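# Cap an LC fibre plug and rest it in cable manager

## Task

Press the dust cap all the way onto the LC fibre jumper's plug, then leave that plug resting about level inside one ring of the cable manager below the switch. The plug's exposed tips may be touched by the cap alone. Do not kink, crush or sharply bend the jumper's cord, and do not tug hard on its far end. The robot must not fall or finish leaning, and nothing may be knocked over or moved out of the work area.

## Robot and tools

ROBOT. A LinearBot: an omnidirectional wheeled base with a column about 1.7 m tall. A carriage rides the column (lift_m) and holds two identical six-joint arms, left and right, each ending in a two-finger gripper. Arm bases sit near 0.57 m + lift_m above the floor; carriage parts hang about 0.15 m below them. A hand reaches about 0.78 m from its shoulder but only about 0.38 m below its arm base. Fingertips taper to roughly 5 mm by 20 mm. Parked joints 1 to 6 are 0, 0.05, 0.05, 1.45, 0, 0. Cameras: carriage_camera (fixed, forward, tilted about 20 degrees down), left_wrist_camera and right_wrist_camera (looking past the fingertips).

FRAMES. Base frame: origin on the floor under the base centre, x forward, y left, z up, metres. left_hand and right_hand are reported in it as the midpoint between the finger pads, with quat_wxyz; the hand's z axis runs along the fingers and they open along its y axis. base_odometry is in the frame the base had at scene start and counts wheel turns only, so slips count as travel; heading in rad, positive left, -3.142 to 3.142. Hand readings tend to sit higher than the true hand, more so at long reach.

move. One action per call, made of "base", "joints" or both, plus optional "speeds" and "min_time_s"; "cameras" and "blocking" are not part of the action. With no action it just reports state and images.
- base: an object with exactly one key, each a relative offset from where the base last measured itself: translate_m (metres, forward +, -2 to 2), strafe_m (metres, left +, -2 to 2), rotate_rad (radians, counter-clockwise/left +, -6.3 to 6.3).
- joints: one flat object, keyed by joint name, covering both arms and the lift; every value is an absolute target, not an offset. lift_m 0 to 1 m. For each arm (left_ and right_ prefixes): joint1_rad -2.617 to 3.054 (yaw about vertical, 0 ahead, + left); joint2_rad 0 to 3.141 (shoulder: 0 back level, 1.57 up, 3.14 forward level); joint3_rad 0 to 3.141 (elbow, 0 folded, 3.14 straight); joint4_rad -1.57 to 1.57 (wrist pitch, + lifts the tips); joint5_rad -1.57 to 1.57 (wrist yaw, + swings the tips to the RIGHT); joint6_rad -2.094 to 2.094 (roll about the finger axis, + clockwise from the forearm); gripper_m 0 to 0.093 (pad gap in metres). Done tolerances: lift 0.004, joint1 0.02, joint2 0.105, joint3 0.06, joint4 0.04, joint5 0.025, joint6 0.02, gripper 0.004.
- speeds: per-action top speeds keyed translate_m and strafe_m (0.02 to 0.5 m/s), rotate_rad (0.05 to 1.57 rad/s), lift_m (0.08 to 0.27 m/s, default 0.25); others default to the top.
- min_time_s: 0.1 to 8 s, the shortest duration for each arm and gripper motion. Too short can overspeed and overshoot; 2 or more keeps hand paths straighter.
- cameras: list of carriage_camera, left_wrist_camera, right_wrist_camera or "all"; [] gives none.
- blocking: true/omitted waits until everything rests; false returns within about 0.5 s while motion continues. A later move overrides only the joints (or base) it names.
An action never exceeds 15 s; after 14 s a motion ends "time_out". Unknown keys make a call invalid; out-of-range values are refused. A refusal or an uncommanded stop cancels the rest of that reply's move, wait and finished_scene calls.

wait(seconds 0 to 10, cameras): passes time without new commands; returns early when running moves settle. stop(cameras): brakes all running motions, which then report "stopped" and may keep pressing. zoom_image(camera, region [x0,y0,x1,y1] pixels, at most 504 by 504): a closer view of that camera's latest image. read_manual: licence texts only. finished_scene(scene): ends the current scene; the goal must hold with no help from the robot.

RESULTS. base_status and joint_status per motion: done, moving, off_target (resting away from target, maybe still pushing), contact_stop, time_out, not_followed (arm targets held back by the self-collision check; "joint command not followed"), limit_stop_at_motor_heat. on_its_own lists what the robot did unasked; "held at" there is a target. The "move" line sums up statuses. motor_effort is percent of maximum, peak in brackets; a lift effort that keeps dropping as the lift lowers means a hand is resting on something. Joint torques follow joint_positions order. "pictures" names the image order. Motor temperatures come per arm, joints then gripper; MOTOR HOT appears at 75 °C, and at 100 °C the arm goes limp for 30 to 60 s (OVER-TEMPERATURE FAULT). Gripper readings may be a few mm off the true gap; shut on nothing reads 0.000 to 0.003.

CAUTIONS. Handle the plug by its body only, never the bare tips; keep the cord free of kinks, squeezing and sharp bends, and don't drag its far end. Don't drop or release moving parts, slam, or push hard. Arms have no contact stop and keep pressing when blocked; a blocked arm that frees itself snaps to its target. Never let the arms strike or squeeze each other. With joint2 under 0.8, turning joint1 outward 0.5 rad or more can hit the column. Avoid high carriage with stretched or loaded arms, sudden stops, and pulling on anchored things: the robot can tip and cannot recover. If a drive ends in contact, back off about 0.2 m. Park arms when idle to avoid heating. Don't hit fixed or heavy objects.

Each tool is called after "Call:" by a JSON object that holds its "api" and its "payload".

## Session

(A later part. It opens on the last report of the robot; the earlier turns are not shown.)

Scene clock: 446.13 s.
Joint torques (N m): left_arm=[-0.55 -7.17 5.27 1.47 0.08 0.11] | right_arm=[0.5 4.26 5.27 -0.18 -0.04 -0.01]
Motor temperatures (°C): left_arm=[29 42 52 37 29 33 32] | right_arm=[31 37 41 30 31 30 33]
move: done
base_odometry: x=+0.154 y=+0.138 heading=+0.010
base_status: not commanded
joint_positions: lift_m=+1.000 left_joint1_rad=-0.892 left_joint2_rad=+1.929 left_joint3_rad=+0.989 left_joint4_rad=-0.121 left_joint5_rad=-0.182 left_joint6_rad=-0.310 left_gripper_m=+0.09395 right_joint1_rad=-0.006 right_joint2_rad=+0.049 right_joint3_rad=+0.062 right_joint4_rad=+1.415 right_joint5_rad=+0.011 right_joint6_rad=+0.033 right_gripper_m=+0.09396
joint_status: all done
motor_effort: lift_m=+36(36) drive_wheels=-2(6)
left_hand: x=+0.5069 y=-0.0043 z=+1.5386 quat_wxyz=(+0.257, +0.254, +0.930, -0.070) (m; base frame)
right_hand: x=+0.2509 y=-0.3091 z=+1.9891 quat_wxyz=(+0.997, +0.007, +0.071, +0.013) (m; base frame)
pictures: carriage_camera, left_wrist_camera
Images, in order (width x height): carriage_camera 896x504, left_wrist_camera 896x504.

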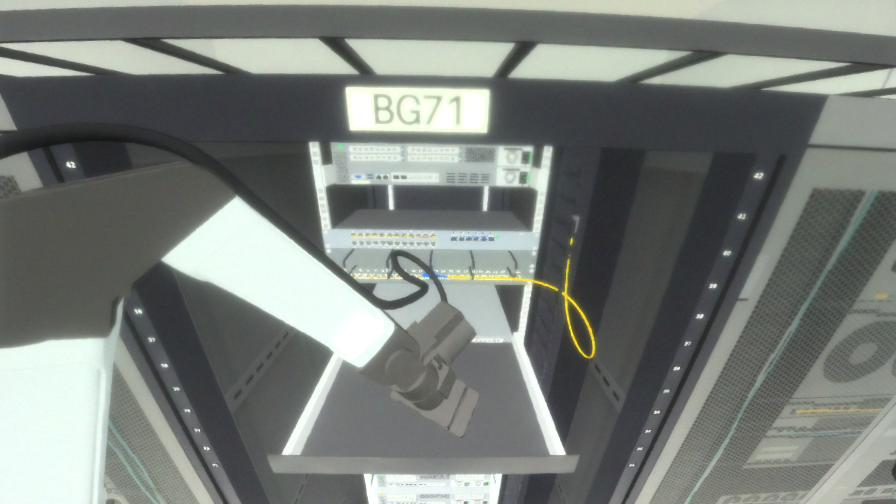

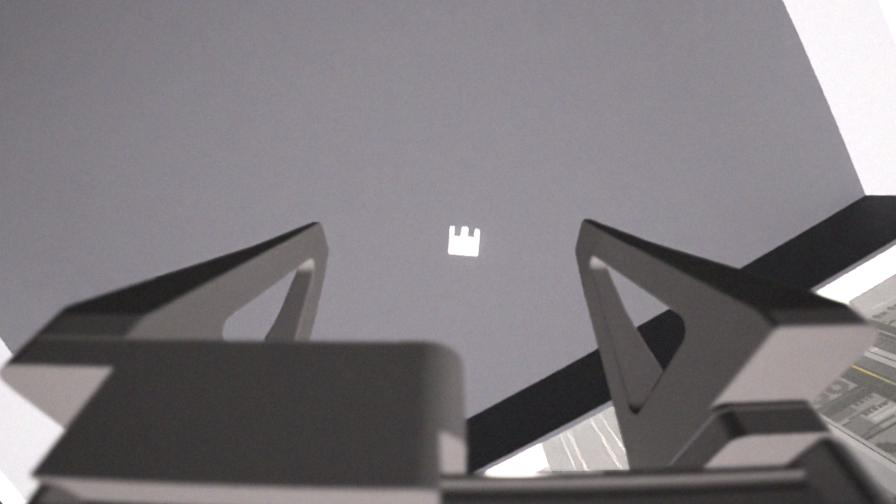

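Call:
{"api": "move", "payload": {"joints": {"left_joint1_rad": -0.916, "left_joint2_rad": 1.859, "left_joint3_rad": 0.707, "left_joint4_rad": 0.346, "left_joint5_rad": -0.196, "left_joint6_rad": -0.2}, "min_time_s": 1.5, "cameras": ["left_wrist_camera"]}}

Call:
{"api": "zoom_image", "payload": {"camera": "left_wrist_camera", "region": [300, 180, 600, 360]}}

Scene clock: 552.13 s.
Joint torques (N m): left_arm=[-0.61 -10.36 4.6 1.82 -0.15 0.11] | right_arm=[0.51 4.23 5.29 -0.19 -0.03 -0.01]
Motor temperatures (°C): left_arm=[29 44 45 40 29 33 32] | right_arm=[31 37 41 30 31 30 33]
move: done
base_odometry: x=+0.154 y=+0.138 heading=+0.010
base_status: not commanded
joint_positions: lift_m=+1.000 left_joint1_rad=-0.908 left_joint2_rad=+1.895 left_joint3_rad=+0.721 left_joint4_rad=+0.330 left_joint5_rad=-0.182 left_joint6_rad=-0.211 left_gripper_m=+0.09395 right_joint1_rad=-0.006 right_joint2_rad=+0.049 right_joint3_rad=+0.062 right_joint4_rad=+1.415 right_joint5_rad=+0.011 right_joint6_rad=+0.033 right_gripper_m=+0.09396
joint_status: all done
motor_effort: lift_m=+35(36) drive_wheels=-2(7)
left_hand: x=+0.4969 y=-0.0024 z=+1.5320 quat_wxyz=(+0.345, +0.287, +0.886, -0.116) (m; base frame)
right_hand: x=+0.2509 y=-0.3091 z=+1.9891 quat_wxyz=(+0.997, +0.007, +0.071, +0.013) (m; base frame)
pictures: left_wrist_camera
Images, in order (width x height): left_wrist_camera 896x504.

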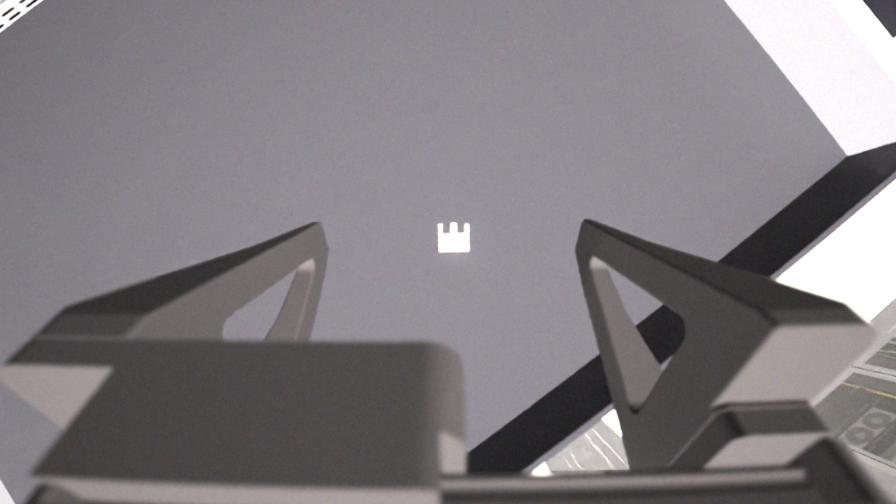

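Scaled by 1.680 from the camera's 896x504 image, which has a finer 1280x720 frame.

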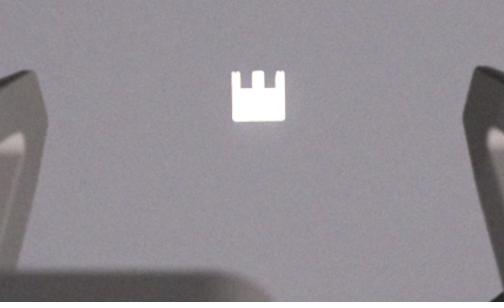

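Call:
{"api": "move", "payload": {"joints": {"left_joint1_rad": -0.92, "left_joint2_rad": 1.896, "left_joint3_rad": 0.681, "left_joint4_rad": 0.409, "left_joint5_rad": -0.198, "left_joint6_rad": -0.202}, "min_time_s": 1.0, "cameras": ["left_wrist_camera"]}}

Call:
{"api": "zoom_image", "payload": {"camera": "left_wrist_camera", "region": [300, 180, 600, 360]}}

Scene clock: 575.37 s.
Joint torques (N m): left_arm=[-0.58 -7.24 4.46 1.85 -0.15 0.11] | right_arm=[0.49 4.23 5.3 -0.18 -0.03 -0.01]
move: done
base_odometry: x=+0.154 y=+0.138 heading=+0.010
base_status: not commanded
joint_positions: lift_m=+1.000 left_joint1_rad=-0.912 left_joint2_rad=+1.895 left_joint3_rad=+0.695 left_joint4_rad=+0.393 left_joint5_rad=-0.184 left_joint6_rad=-0.211 left_gripper_m=+0.09395 right_joint1_rad=-0.006 right_joint2_rad=+0.049 right_joint3_rad=+0.062 right_joint4_rad=+1.415 right_joint5_rad=+0.011 right_joint6_rad=+0.033 right_gripper_m=+0.09396
joint_status: all done
motor_effort: lift_m=+35(36) drive_wheels=-4(6)
left_hand: x=+0.4966 y=-0.0044 z=+1.5344 quat_wxyz=(+0.360, +0.285, +0.880, -0.125) (m; base frame)
right_hand: x=+0.2509 y=-0.3091 z=+1.9891 quat_wxyz=(+0.997, +0.007, +0.071, +0.013) (m; base frame)
pictures: left_wrist_camera
Images, in order (width x height): left_wrist_camera 896x504.

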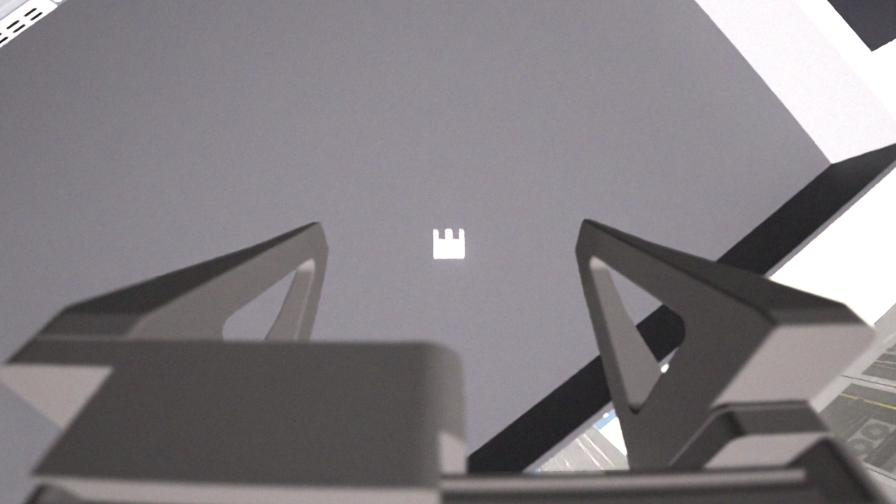

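Scaled by 1.680 from the camera's 896x504 image, which has a finer 1280x720 frame.

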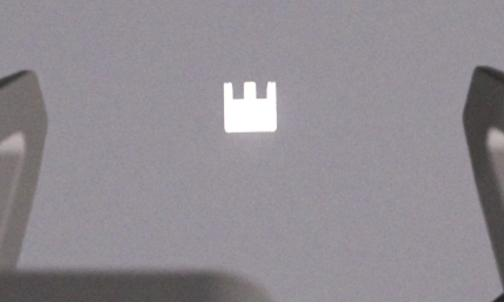

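Call:
{"api": "move", "payload": {"joints": {"left_joint1_rad": -0.92, "left_joint2_rad": 1.896, "left_joint3_rad": 0.666, "left_joint4_rad": 0.424, "left_joint5_rad": -0.198, "left_joint6_rad": -0.202}, "min_time_s": 1.0}}

Call:
{"api": "move", "payload": {"joints": {"lift_m": 0.991}, "speeds": {"lift_m": 0.08}, "cameras": ["left_wrist_camera"]}}

Call:
{"api": "zoom_image", "payload": {"camera": "left_wrist_camera", "region": [300, 180, 600, 360]}}

Scene clock: 589.47 s.
Joint torques (N m): left_arm=[-0.58 -7.19 4.42 1.87 -0.15 0.1] | right_arm=[0.5 4.26 5.27 -0.19 -0.03 -0.01]
move: done
base_odometry: x=+0.154 y=+0.138 heading=+0.010
base_status: not commanded
joint_positions: lift_m=+1.000 left_joint1_rad=-0.912 left_joint2_rad=+1.895 left_joint3_rad=+0.680 left_joint4_rad=+0.408 left_joint5_rad=-0.185 left_joint6_rad=-0.211 left_gripper_m=+0.09395 right_joint1_rad=-0.006 right_joint2_rad=+0.049 right_joint3_rad=+0.062 right_joint4_rad=+1.415 right_joint5_rad=+0.011 right_joint6_rad=+0.033 right_gripper_m=+0.09396
joint_status: all done
motor_effort: lift_m=+36(36) drive_wheels=-4(6)
left_hand: x=+0.4948 y=-0.0019 z=+1.5323 quat_wxyz=(+0.360, +0.285, +0.880, -0.125) (m; base frame)
right_hand: x=+0.2509 y=-0.3091 z=+1.9891 quat_wxyz=(+0.997, +0.007, +0.071, +0.013) (m; base frame)
pictures: none

Scene clock: 589.93 s.
Joint torques (N m): left_arm=[-0.65 -7.19 4.74 1.81 -0.13 0.1] | right_arm=[0.5 4.23 5.26 -0.18 -0.03 -0.01]
move: done
base_odometry: x=+0.154 y=+0.138 heading=+0.010
base_status: not commanded
joint_positions: lift_m=+0.991 left_joint1_rad=-0.912 left_joint2_rad=+1.895 left_joint3_rad=+0.676 left_joint4_rad=+0.416 left_joint5_rad=-0.187 left_joint6_rad=-0.211 left_gripper_m=+0.09395 right_joint1_rad=-0.006 right_joint2_rad=+0.049 right_joint3_rad=+0.062 right_joint4_rad=+1.415 right_joint5_rad=+0.011 right_joint6_rad=+0.033 right_gripper_m=+0.09396
joint_status: all done
motor_effort: lift_m=+35(35) drive_wheels=+0(6)
left_hand: x=+0.4949 y=-0.0015 z=+1.5234 quat_wxyz=(+0.362, +0.284, +0.879, -0.125) (m; base frame)
right_hand: x=+0.2509 y=-0.3091 z=+1.9802 quat_wxyz=(+0.997, +0.007, +0.071, +0.013) (m; base frame)
pictures: left_wrist_camera
Images, in order (width x height): left_wrist_camera 896x504.

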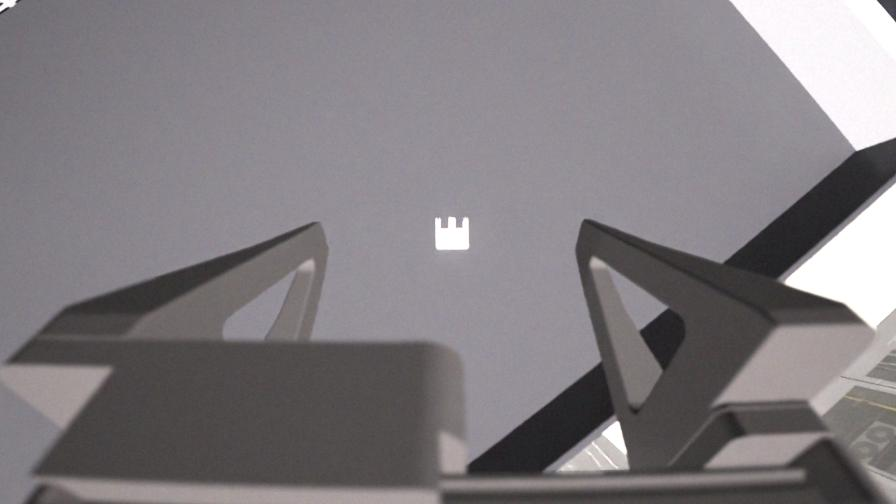

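Scaled by 1.680 from the camera's 896x504 image, which has a finer 1280x720 frame.

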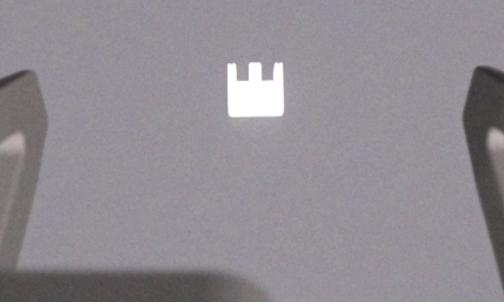

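Call:
{"api": "move", "payload": {"joints": {"left_joint1_rad": -0.92, "left_joint2_rad": 1.896, "left_joint3_rad": 0.649, "left_joint4_rad": 0.438, "left_joint5_rad": -0.198, "left_joint6_rad": -0.202, "lift_m": 0.992}, "min_time_s": 1.0, "cameras": ["left_wrist_camera", "carriage_camera"]}}

Call:
{"api": "zoom_image", "payload": {"camera": "left_wrist_camera", "region": [300, 180, 600, 360]}}

Scene clock: 604.83 s.
Joint torques (N m): left_arm=[-0.59 -7.1 4.34 1.87 -0.12 0.1] | right_arm=[0.49 4.26 5.29 -0.19 -0.04 -0.01]
move: done
base_odometry: x=+0.154 y=+0.138 heading=+0.010
base_status: not commanded
joint_positions: lift_m=+0.992 left_joint1_rad=-0.912 left_joint2_rad=+1.895 left_joint3_rad=+0.663 left_joint4_rad=+0.422 left_joint5_rad=-0.187 left_joint6_rad=-0.211 left_gripper_m=+0.09395 right_joint1_rad=-0.006 right_joint2_rad=+0.049 right_joint3_rad=+0.062 right_joint4_rad=+1.415 right_joint5_rad=+0.011 right_joint6_rad=+0.033 right_gripper_m=+0.09396
joint_status: all done
motor_effort: lift_m=+36(41) drive_wheels=+3(8)
left_hand: x=+0.4925 y=+0.0017 z=+1.5213 quat_wxyz=(+0.359, +0.285, +0.880, -0.123) (m; base frame)
right_hand: x=+0.2510 y=-0.3091 z=+1.9810 quat_wxyz=(+0.997, +0.007, +0.071, +0.013) (m; base frame)
pictures: carriage_camera, left_wrist_camera
Images, in order (width x height): carriage_camera 896x504, left_wrist_camera 896x504.

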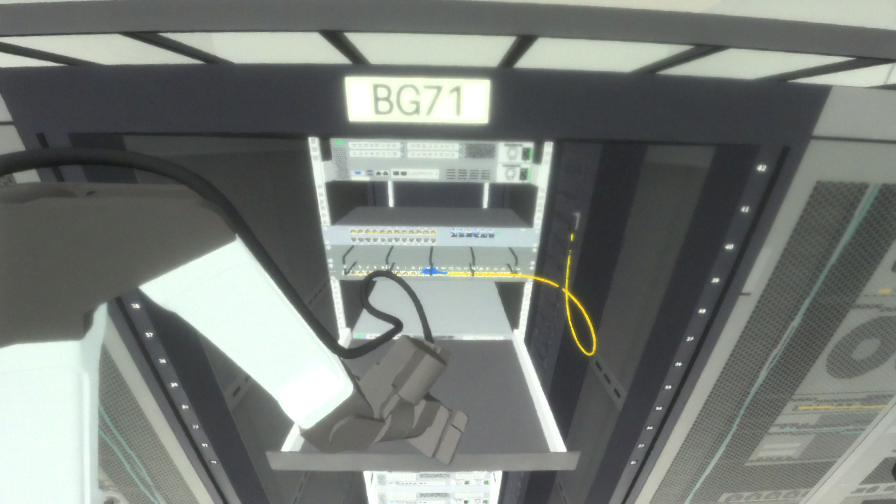

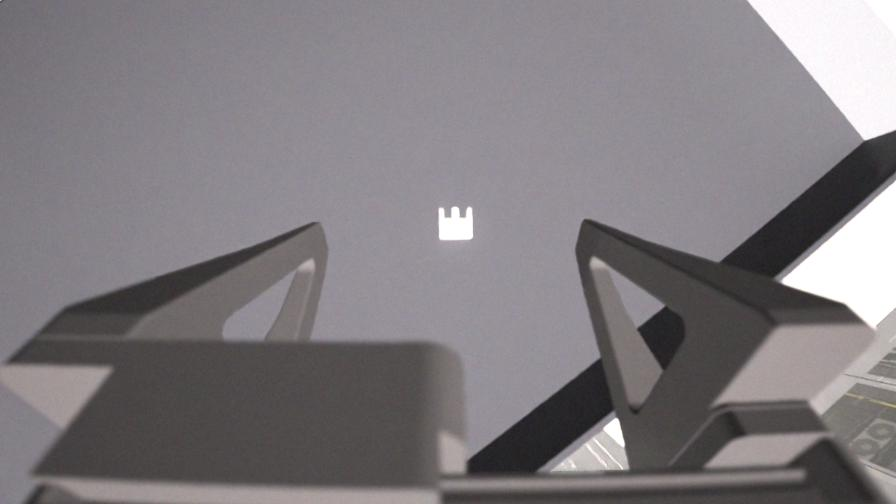

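Scaled by 1.680 from the camera's 896x504 image, which has a finer 1280x720 frame.

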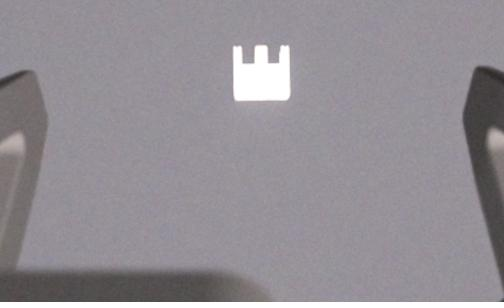

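Call:
{"api": "move", "payload": {"joints": {"left_joint1_rad": -0.925, "left_joint2_rad": 1.896, "left_joint3_rad": 0.639, "left_joint4_rad": 0.448, "left_joint5_rad": -0.203, "left_joint6_rad": -0.202}, "min_time_s": 1.0}}

Call:
{"api": "move", "payload": {"joints": {"left_gripper_m": 0.022}, "min_time_s": 1.5, "cameras": ["left_wrist_camera"]}}

Call:
{"api": "zoom_image", "payload": {"camera": "left_wrist_camera", "region": [380, 170, 530, 290]}}

Scene clock: 613.33 s.
Joint torques (N m): left_arm=[-0.73 -7.06 4.22 1.82 -0.16 0.1] | right_arm=[0.5 4.23 5.29 -0.19 -0.03 -0.02]
move: done
base_odometry: x=+0.154 y=+0.138 heading=+0.010
base_status: not commanded
joint_positions: lift_m=+0.992 left_joint1_rad=-0.915 left_joint2_rad=+1.895 left_joint3_rad=+0.654 left_joint4_rad=+0.438 left_joint5_rad=-0.189 left_joint6_rad=-0.211 left_gripper_m=+0.09395 right_joint1_rad=-0.006 right_joint2_rad=+0.049 right_joint3_rad=+0.062 right_joint4_rad=+1.415 right_joint5_rad=+0.011 right_joint6_rad=+0.033 right_gripper_m=+0.09396
joint_status: all done
motor_effort: lift_m=+36(37) drive_wheels=+7(7)
left_hand: x=+0.4914 y=+0.0015 z=+1.5214 quat_wxyz=(+0.362, +0.285, +0.879, -0.125) (m; base frame)
right_hand: x=+0.2510 y=-0.3091 z=+1.9810 quat_wxyz=(+0.997, +0.007, +0.071, +0.013) (m; base frame)
pictures: none

Scene clock: 615.13 s.
Joint torques (N m): left_arm=[-0.7 -7.08 4.21 1.82 -0.15 0.1] | right_arm=[0.49 4.25 5.29 -0.19 -0.04 -0.01]
move: done
base_odometry: x=+0.154 y=+0.138 heading=+0.010
base_status: not commanded
joint_positions: lift_m=+0.992 left_joint1_rad=-0.915 left_joint2_rad=+1.895 left_joint3_rad=+0.654 left_joint4_rad=+0.438 left_joint5_rad=-0.190 left_joint6_rad=-0.211 left_gripper_m=+0.02213 right_joint1_rad=-0.006 right_joint2_rad=+0.049 right_joint3_rad=+0.062 right_joint4_rad=+1.415 right_joint5_rad=+0.011 right_joint6_rad=+0.033 right_gripper_m=+0.09396
joint_status: all done
motor_effort: lift_m=+36(37) drive_wheels=+7(9)
left_hand: x=+0.4915 y=+0.0016 z=+1.5214 quat_wxyz=(+0.362, +0.285, +0.879, -0.125) (m; base frame)
right_hand: x=+0.2510 y=-0.3091 z=+1.9810 quat_wxyz=(+0.997, +0.007, +0.071, +0.013) (m; base frame)
pictures: left_wrist_camera
Images, in order (width x height): left_wrist_camera 896x504.

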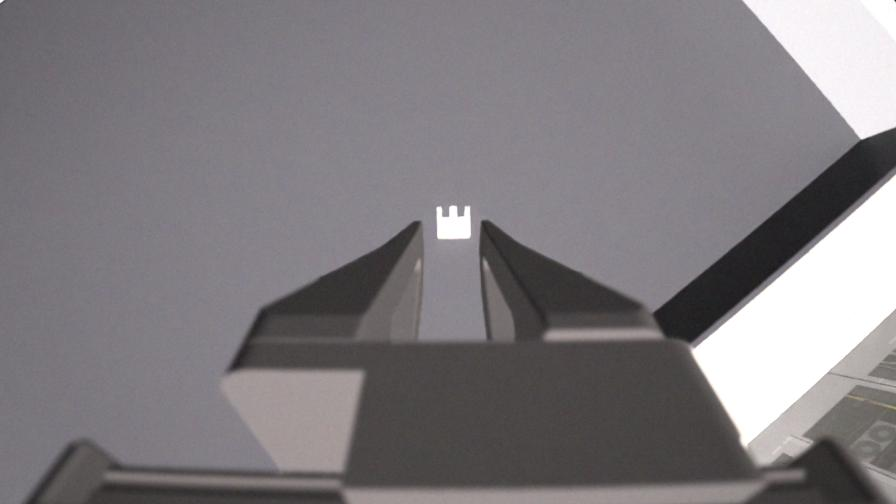

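Scaled by 3.360 from the camera's 896x504 image, which has a finer 1280x720 frame.

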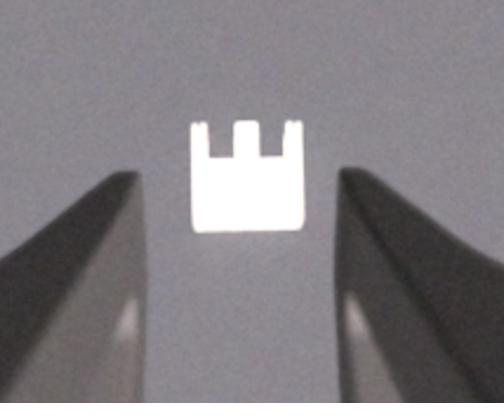

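Call:
{"api": "move", "payload": {"joints": {"lift_m": 0.9885}, "speeds": {"lift_m": 0.08}, "cameras": ["left_wrist_camera"]}}

Call:
{"api": "zoom_image", "payload": {"camera": "left_wrist_camera", "region": [380, 170, 530, 290]}}

Scene clock: 622.97 s.
Joint torques (N m): left_arm=[-0.73 -7.09 4.52 1.79 -0.13 0.1] | right_arm=[0.5 4.22 5.33 -0.18 -0.04 -0.01]
move: done
base_odometry: x=+0.154 y=+0.138 heading=+0.010
base_status: not commanded
joint_positions: lift_m=+0.989 left_joint1_rad=-0.915 left_joint2_rad=+1.895 left_joint3_rad=+0.650 left_joint4_rad=+0.440 left_joint5_rad=-0.191 left_joint6_rad=-0.211 left_gripper_m=+0.02213 right_joint1_rad=-0.006 right_joint2_rad=+0.049 right_joint3_rad=+0.062 right_joint4_rad=+1.415 right_joint5_rad=+0.011 right_joint6_rad=+0.033 right_gripper_m=+0.09396
joint_status: all done
motor_effort: lift_m=+34(35) drive_wheels=-3(6)
left_hand: x=+0.4909 y=+0.0026 z=+1.5173 quat_wxyz=(+0.362, +0.285, +0.879, -0.124) (m; base frame)
right_hand: x=+0.2511 y=-0.3091 z=+1.9776 quat_wxyz=(+0.997, +0.007, +0.071, +0.013) (m; base frame)
pictures: left_wrist_camera
Images, in order (width x height): left_wrist_camera 896x504.

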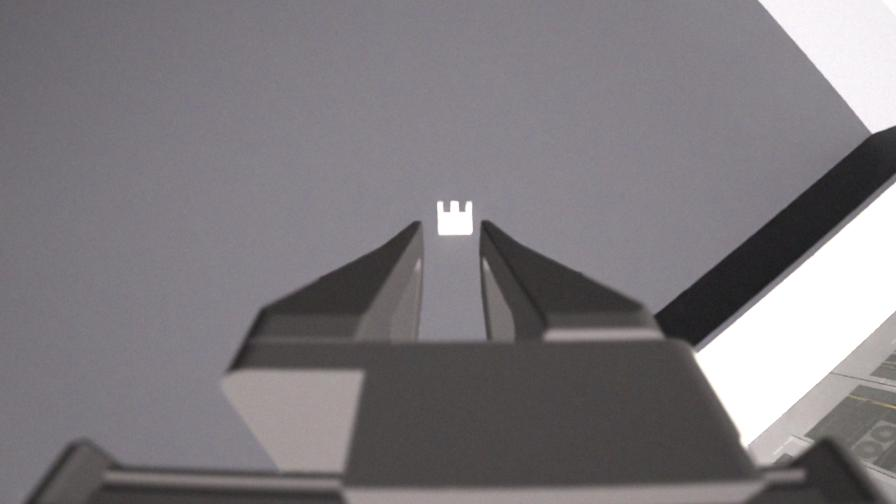

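Scaled by 3.360 from the camera's 896x504 image, which has a finer 1280x720 frame.

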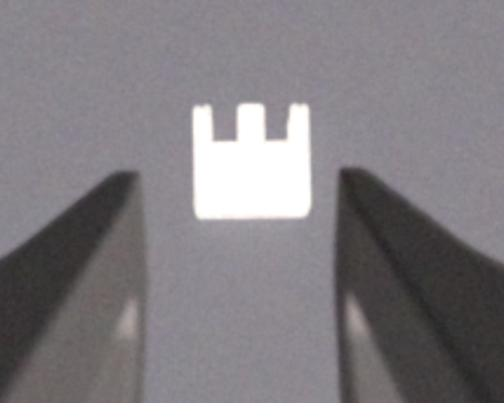

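Call:
{"api": "move", "payload": {"joints": {"left_joint1_rad": -0.93, "left_joint2_rad": 1.896, "left_joint3_rad": 0.65, "left_joint4_rad": 0.435, "left_joint5_rad": -0.205, "left_joint6_rad": -0.202, "lift_m": 0.987}, "speeds": {"lift_m": 0.08}, "min_time_s": 0.7, "cameras": ["left_wrist_camera"]}}

Call:
{"api": "zoom_image", "payload": {"camera": "left_wrist_camera", "region": [380, 170, 530, 290]}}

Scene clock: 633.40 s.
Joint torques (N m): left_arm=[-0.61 -7.06 5.5 1.65 -0.15 0.1] | right_arm=[0.49 4.26 5.33 -0.18 -0.03 -0.02]
move: done
base_odometry: x=+0.154 y=+0.138 heading=+0.010
base_status: not commanded
joint_positions: lift_m=+0.987 left_joint1_rad=-0.922 left_joint2_rad=+1.895 left_joint3_rad=+0.650 left_joint4_rad=+0.441 left_joint5_rad=-0.192 left_joint6_rad=-0.211 left_gripper_m=+0.02213 right_joint1_rad=-0.006 right_joint2_rad=+0.049 right_joint3_rad=+0.062 right_joint4_rad=+1.415 right_joint5_rad=+0.011 right_joint6_rad=+0.033 right_gripper_m=+0.09396
joint_status: all done
motor_effort: lift_m=+33(34) drive_wheels=+5(7)
left_hand: x=+0.4891 y=+0.0008 z=+1.5160 quat_wxyz=(+0.362, +0.288, +0.878, -0.125) (m; base frame)
right_hand: x=+0.2510 y=-0.3091 z=+1.9762 quat_wxyz=(+0.997, +0.007, +0.071, +0.013) (m; base frame)
pictures: left_wrist_camera
Images, in order (width x height): left_wrist_camera 896x504.

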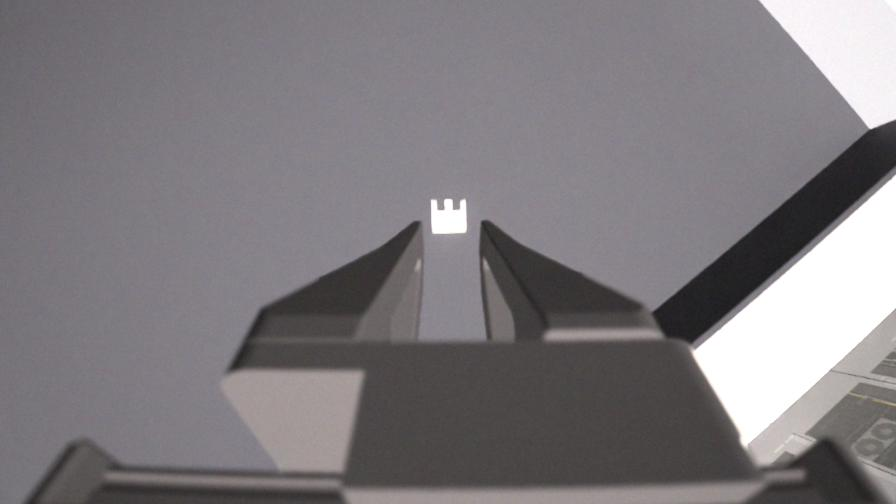

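Scaled by 3.360 from the camera's 896x504 image, which has a finer 1280x720 frame.

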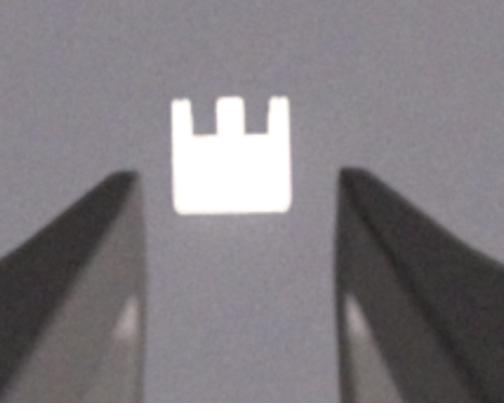

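Call:
{"api": "move", "payload": {"joints": {"left_joint1_rad": -0.925, "left_joint2_rad": 1.896, "left_joint3_rad": 0.667, "left_joint4_rad": 0.425, "left_joint5_rad": -0.205, "left_joint6_rad": -0.202, "lift_m": 0.985}, "speeds": {"lift_m": 0.08}, "min_time_s": 0.7, "cameras": ["left_wrist_camera"]}}

Call:
{"api": "zoom_image", "payload": {"camera": "left_wrist_camera", "region": [380, 170, 530, 290]}}

Scene clock: 642.37 s.
Joint torques (N m): left_arm=[-0.21 -7.04 6.98 1.58 -0.14 0.11] | right_arm=[0.49 4.23 5.3 -0.19 -0.03 -0.02]
move: done
base_odometry: x=+0.154 y=+0.138 heading=+0.010
base_status: not commanded
joint_positions: lift_m=+0.985 left_joint1_rad=-0.922 left_joint2_rad=+1.895 left_joint3_rad=+0.650 left_joint4_rad=+0.437 left_joint5_rad=-0.193 left_joint6_rad=-0.211 left_gripper_m=+0.02213 right_joint1_rad=-0.006 right_joint2_rad=+0.049 right_joint3_rad=+0.062 right_joint4_rad=+1.415 right_joint5_rad=+0.011 right_joint6_rad=+0.033 right_gripper_m=+0.09396
joint_status: all done
motor_effort: lift_m=+33(35) drive_wheels=+6(6)
left_hand: x=+0.4889 y=+0.0016 z=+1.5133 quat_wxyz=(+0.361, +0.287, +0.879, -0.123) (m; base frame)
right_hand: x=+0.2510 y=-0.3091 z=+1.9742 quat_wxyz=(+0.997, +0.007, +0.071, +0.013) (m; base frame)
pictures: left_wrist_camera
Images, in order (width x height): left_wrist_camera 896x504.

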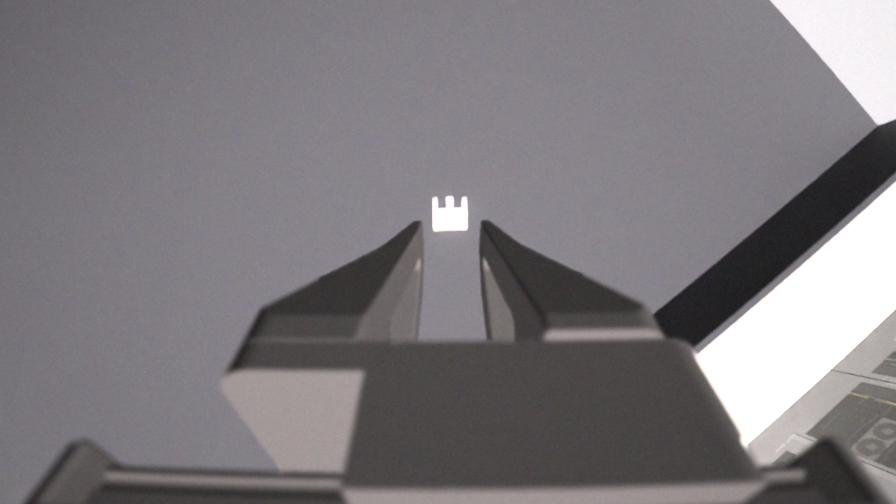

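Scaled by 3.360 from the camera's 896x504 image, which has a finer 1280x720 frame.

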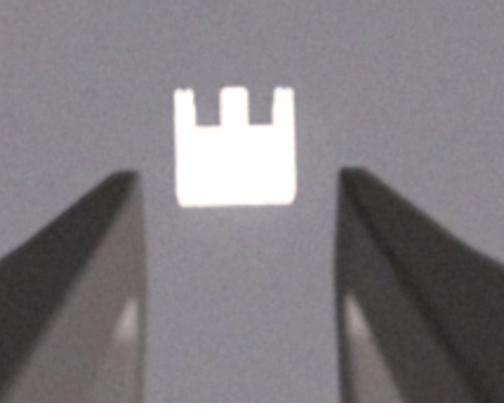

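Call:
{"api": "move", "payload": {"joints": {"left_joint1_rad": -0.92, "left_joint2_rad": 1.896, "left_joint3_rad": 0.679, "left_joint4_rad": 0.42, "left_joint5_rad": -0.205, "left_joint6_rad": -0.202, "lift_m": 0.984}, "speeds": {"lift_m": 0.08}, "min_time_s": 0.7, "cameras": ["left_wrist_camera"]}}

Call:
{"api": "zoom_image", "payload": {"camera": "left_wrist_camera", "region": [380, 170, 530, 290]}}

Scene clock: 650.53 s.
Joint torques (N m): left_arm=[0.2 -7.09 7.8 1.54 -0.12 0.11] | right_arm=[0.51 4.25 5.38 -0.19 -0.04 -0.02]
move: done
base_odometry: x=+0.154 y=+0.138 heading=+0.010
base_status: not commanded
joint_positions: lift_m=+0.984 left_joint1_rad=-0.922 left_joint2_rad=+1.895 left_joint3_rad=+0.653 left_joint4_rad=+0.436 left_joint5_rad=-0.196 left_joint6_rad=-0.211 left_gripper_m=+0.02212 right_joint1_rad=-0.006 right_joint2_rad=+0.049 right_joint3_rad=+0.061 right_joint4_rad=+1.415 right_joint5_rad=+0.011 right_joint6_rad=+0.033 right_gripper_m=+0.09396
joint_status: all done
motor_effort: lift_m=+33(34) drive_wheels=+4(7)
left_hand: x=+0.4897 y=+0.0011 z=+1.5131 quat_wxyz=(+0.362, +0.287, +0.878, -0.123) (m; base frame)
right_hand: x=+0.2512 y=-0.3091 z=+1.9731 quat_wxyz=(+0.997, +0.007, +0.072, +0.013) (m; base frame)
pictures: left_wrist_camera
Images, in order (width x height): left_wrist_camera 896x504.

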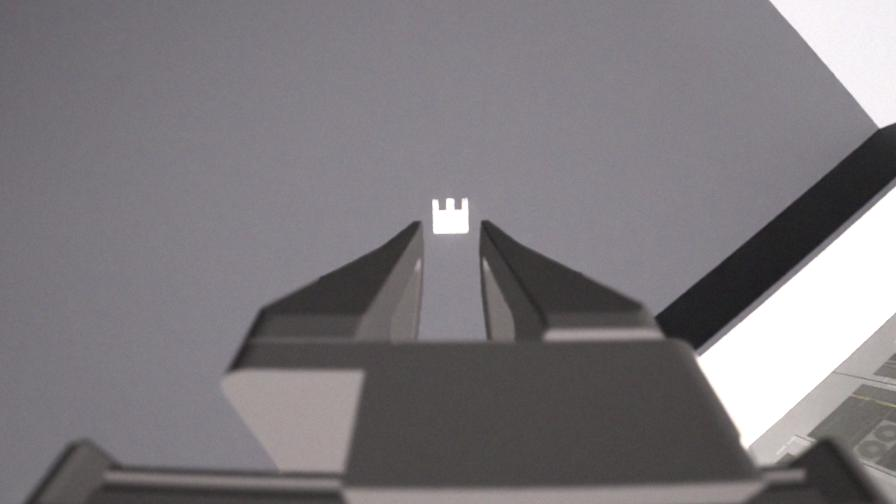

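Scaled by 3.360 from the camera's 896x504 image, which has a finer 1280x720 frame.

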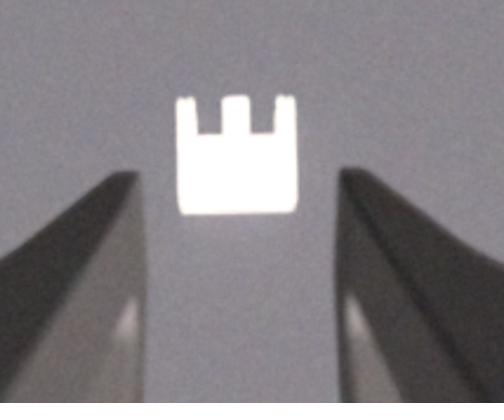

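Call:
{"api": "move", "payload": {"joints": {"left_joint1_rad": -0.92, "left_joint2_rad": 1.896, "left_joint3_rad": 0.69, "left_joint4_rad": 0.42, "left_joint5_rad": -0.205, "left_joint6_rad": -0.202, "lift_m": 0.983}, "speeds": {"lift_m": 0.08}, "min_time_s": 0.7, "cameras": ["left_wrist_camera"]}}

Call:
{"api": "zoom_image", "payload": {"camera": "left_wrist_camera", "region": [380, 170, 530, 290]}}

Scene clock: 658.90 s.
Joint torques (N m): left_arm=[0.23 -7.12 8.06 1.63 -0.11 0.11] | right_arm=[0.5 4.25 5.41 -0.18 -0.04 -0.02]
move: done
base_odometry: x=+0.154 y=+0.138 heading=+0.010
base_status: not commanded
joint_positions: lift_m=+0.983 left_joint1_rad=-0.922 left_joint2_rad=+1.895 left_joint3_rad=+0.661 left_joint4_rad=+0.428 left_joint5_rad=-0.197 left_joint6_rad=-0.211 left_gripper_m=+0.02212 right_joint1_rad=-0.006 right_joint2_rad=+0.049 right_joint3_rad=+0.061 right_joint4_rad=+1.415 right_joint5_rad=+0.011 right_joint6_rad=+0.033 right_gripper_m=+0.09396
joint_status: all done
motor_effort: lift_m=+33(34) drive_wheels=+5(11)
left_hand: x=+0.4909 y=-0.0002 z=+1.5133 quat_wxyz=(+0.362, +0.287, +0.878, -0.123) (m; base frame)
right_hand: x=+0.2513 y=-0.3091 z=+1.9720 quat_wxyz=(+0.997, +0.007, +0.072, +0.013) (m; base frame)
pictures: left_wrist_camera
Images, in order (width x height): left_wrist_camera 896x504.

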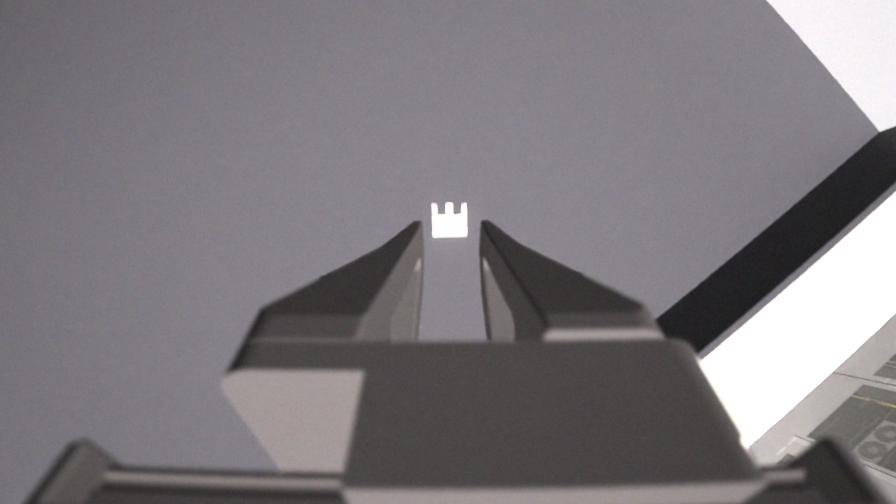

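Scaled by 3.360 from the camera's 896x504 image, which has a finer 1280x720 frame.

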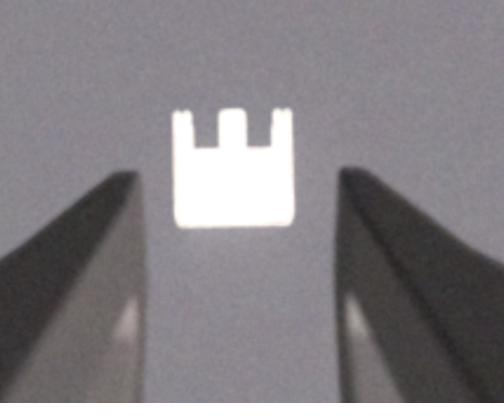

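Call:
{"api": "move", "payload": {"joints": {"left_gripper_m": 0.0145}, "min_time_s": 1.0, "cameras": ["left_wrist_camera"]}}

Call:
{"api": "zoom_image", "payload": {"camera": "left_wrist_camera", "region": [380, 170, 530, 290]}}

Scene clock: 664.27 s.
Joint torques (N m): left_arm=[0.24 -7.1 8.12 1.63 -0.11 0.1] | right_arm=[0.49 4.21 5.39 -0.18 -0.03 -0.01]
move: done
base_odometry: x=+0.154 y=+0.138 heading=+0.010
base_status: not commanded
joint_positions: lift_m=+0.983 left_joint1_rad=-0.922 left_joint2_rad=+1.895 left_joint3_rad=+0.661 left_joint4_rad=+0.427 left_joint5_rad=-0.197 left_joint6_rad=-0.211 left_gripper_m=+0.01463 right_joint1_rad=-0.006 right_joint2_rad=+0.049 right_joint3_rad=+0.061 right_joint4_rad=+1.415 right_joint5_rad=+0.011 right_joint6_rad=+0.033 right_gripper_m=+0.09396
joint_status: all done
motor_effort: lift_m=+33(33) drive_wheels=+3(7)
left_hand: x=+0.4909 y=-0.0001 z=+1.5132 quat_wxyz=(+0.362, +0.287, +0.878, -0.123) (m; base frame)
right_hand: x=+0.2513 y=-0.3091 z=+1.9720 quat_wxyz=(+0.997, +0.007, +0.072, +0.013) (m; base frame)
pictures: left_wrist_camera
Images, in order (width x height): left_wrist_camera 896x504.

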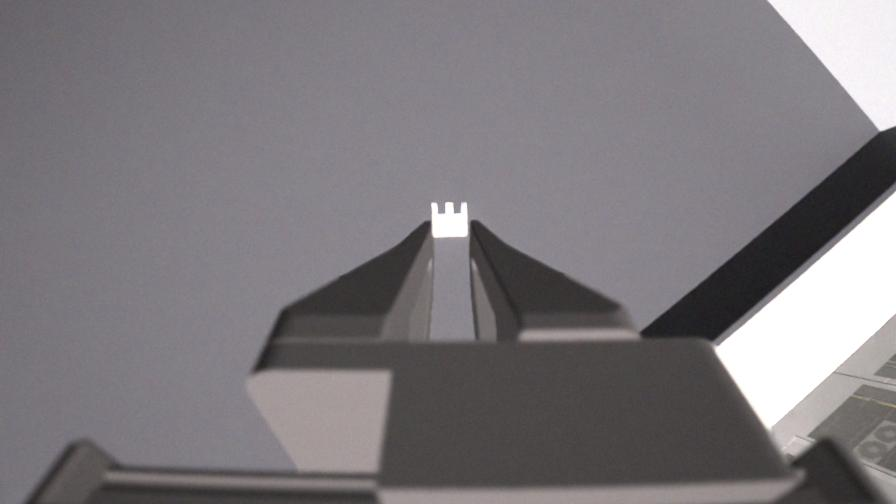

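Scaled by 3.360 from the camera's 896x504 image, which has a finer 1280x720 frame.

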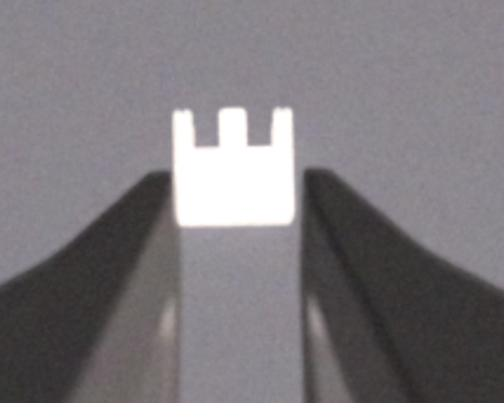

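Call:
{"api": "move", "payload": {"joints": {"left_gripper_m": 0.0105}, "min_time_s": 1.0, "cameras": ["left_wrist_camera"]}}

Call:
{"api": "zoom_image", "payload": {"camera": "left_wrist_camera", "region": [380, 170, 530, 290]}}

Scene clock: 669.70 s.
Joint torques (N m): left_arm=[0.18 -7.12 8.08 1.63 -0.11 0.11] | right_arm=[0.49 4.23 5.41 -0.18 -0.03 -0.01]
move: done
base_odometry: x=+0.154 y=+0.138 heading=+0.010
base_status: not commanded
joint_positions: lift_m=+0.983 left_joint1_rad=-0.922 left_joint2_rad=+1.895 left_joint3_rad=+0.661 left_joint4_rad=+0.427 left_joint5_rad=-0.197 left_joint6_rad=-0.211 left_gripper_m=+0.01063 right_joint1_rad=-0.006 right_joint2_rad=+0.049 right_joint3_rad=+0.061 right_joint4_rad=+1.415 right_joint5_rad=+0.011 right_joint6_rad=+0.033 right_gripper_m=+0.09396
joint_status: all done
motor_effort: lift_m=+33(33) drive_wheels=+5(7)
left_hand: x=+0.4909 y=-0.0001 z=+1.5132 quat_wxyz=(+0.362, +0.287, +0.878, -0.123) (m; base frame)
right_hand: x=+0.2513 y=-0.3091 z=+1.9720 quat_wxyz=(+0.997, +0.007, +0.072, +0.013) (m; base frame)
pictures: left_wrist_camera
Images, in order (width x height): left_wrist_camera 896x504.

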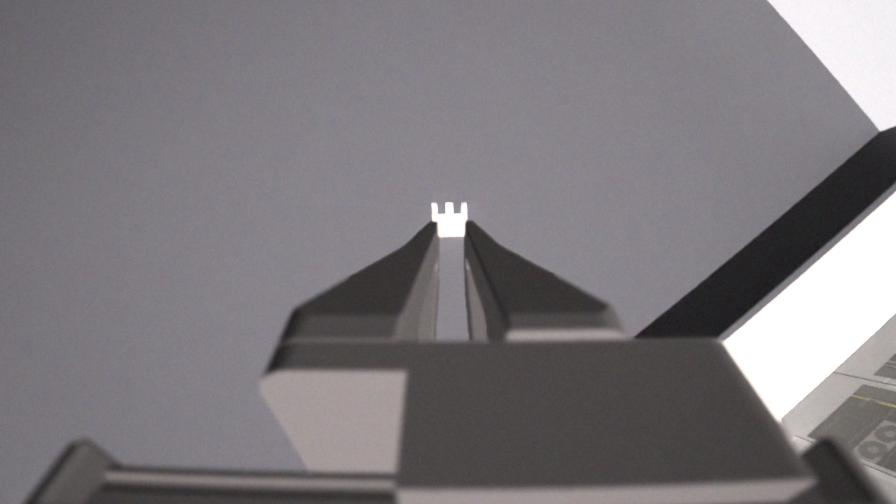

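Scaled by 3.360 from the camera's 896x504 image, which has a finer 1280x720 frame.

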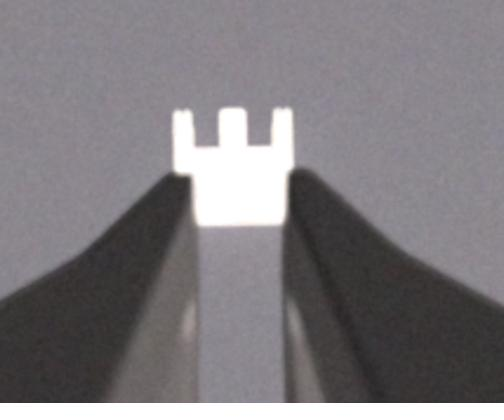

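Call:
{"api": "move", "payload": {"joints": {"left_gripper_m": 0.022}, "min_time_s": 0.5}}

Call:
{"api": "move", "payload": {"joints": {"lift_m": 0.978}, "speeds": {"lift_m": 0.08}}}

Call:
{"api": "move", "payload": {"joints": {"lift_m": 0.975}, "speeds": {"lift_m": 0.08}, "cameras": ["left_wrist_camera"]}}

Call:
{"api": "zoom_image", "payload": {"camera": "left_wrist_camera", "region": [380, 170, 530, 290]}}

Scene clock: 680.97 s.
Joint torques (N m): left_arm=[0.17 -7.09 8.09 1.63 -0.11 0.1] | right_arm=[0.5 4.23 5.39 -0.18 -0.04 -0.01]
move: done
base_odometry: x=+0.154 y=+0.138 heading=+0.010
base_status: not commanded
joint_positions: lift_m=+0.983 left_joint1_rad=-0.922 left_joint2_rad=+1.895 left_joint3_rad=+0.661 left_joint4_rad=+0.427 left_joint5_rad=-0.197 left_joint6_rad=-0.211 left_gripper_m=+0.02187 right_joint1_rad=-0.006 right_joint2_rad=+0.049 right_joint3_rad=+0.061 right_joint4_rad=+1.415 right_joint5_rad=+0.011 right_joint6_rad=+0.033 right_gripper_m=+0.09396
joint_status: all done
motor_effort: lift_m=+33(33) drive_wheels=+5(6)
left_hand: x=+0.4909 y=-0.0001 z=+1.5132 quat_wxyz=(+0.362, +0.287, +0.878, -0.123) (m; base frame)
right_hand: x=+0.2513 y=-0.3091 z=+1.9720 quat_wxyz=(+0.997, +0.007, +0.072, +0.013) (m; base frame)
pictures: none

Scene clock: 681.40 s.
Joint torques (N m): left_arm=[0.23 -7.16 7.56 1.61 -0.06 0.1] | right_arm=[0.5 4.23 5.42 -0.18 -0.04 -0.02]
move: done
base_odometry: x=+0.154 y=+0.138 heading=+0.010
base_status: not commanded
joint_positions: lift_m=+0.978 left_joint1_rad=-0.922 left_joint2_rad=+1.895 left_joint3_rad=+0.667 left_joint4_rad=+0.430 left_joint5_rad=-0.202 left_joint6_rad=-0.211 left_gripper_m=+0.02187 right_joint1_rad=-0.006 right_joint2_rad=+0.049 right_joint3_rad=+0.061 right_joint4_rad=+1.415 right_joint5_rad=+0.011 right_joint6_rad=+0.033 right_gripper_m=+0.09396
joint_status: all done
motor_effort: lift_m=+33(35) drive_wheels=+5(7)
left_hand: x=+0.4932 y=-0.0017 z=+1.5106 quat_wxyz=(+0.367, +0.285, +0.877, -0.123) (m; base frame)
right_hand: x=+0.2512 y=-0.3091 z=+1.9670 quat_wxyz=(+0.997, +0.007, +0.072, +0.013) (m; base frame)
pictures: none

Scene clock: 681.80 s.
Joint torques (N m): left_arm=[0.17 -7.16 7.32 1.58 -0.03 0.11] | right_arm=[0.5 4.26 5.41 -0.19 -0.04 -0.01]
move: done
base_odometry: x=+0.154 y=+0.138 heading=+0.010
base_status: not commanded
joint_positions: lift_m=+0.975 left_joint1_rad=-0.922 left_joint2_rad=+1.895 left_joint3_rad=+0.671 left_joint4_rad=+0.433 left_joint5_rad=-0.204 left_joint6_rad=-0.211 left_gripper_m=+0.02187 right_joint1_rad=-0.006 right_joint2_rad=+0.049 right_joint3_rad=+0.061 right_joint4_rad=+1.415 right_joint5_rad=+0.011 right_joint6_rad=+0.033 right_gripper_m=+0.09396
joint_status: all done
motor_effort: lift_m=+33(35) drive_wheels=+7(7)
left_hand: x=+0.4945 y=-0.0028 z=+1.5092 quat_wxyz=(+0.370, +0.284, +0.876, -0.123) (m; base frame)
right_hand: x=+0.2512 y=-0.3091 z=+1.9640 quat_wxyz=(+0.997, +0.007, +0.072, +0.013) (m; base frame)
pictures: left_wrist_camera
Images, in order (width x height): left_wrist_camera 896x504.

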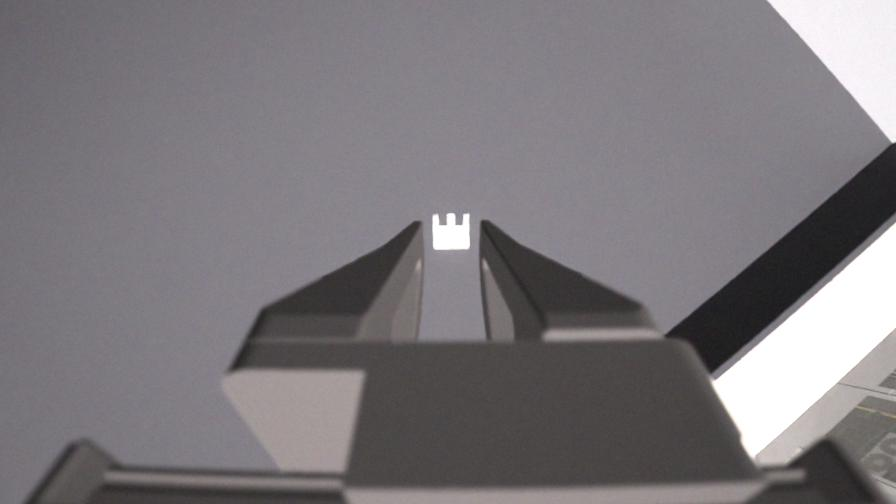

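Scaled by 3.360 from the camera's 896x504 image, which has a finer 1280x720 frame.

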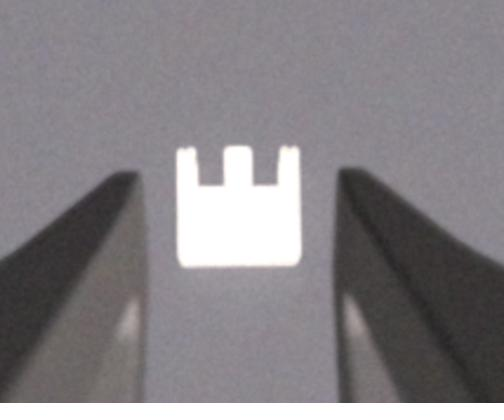

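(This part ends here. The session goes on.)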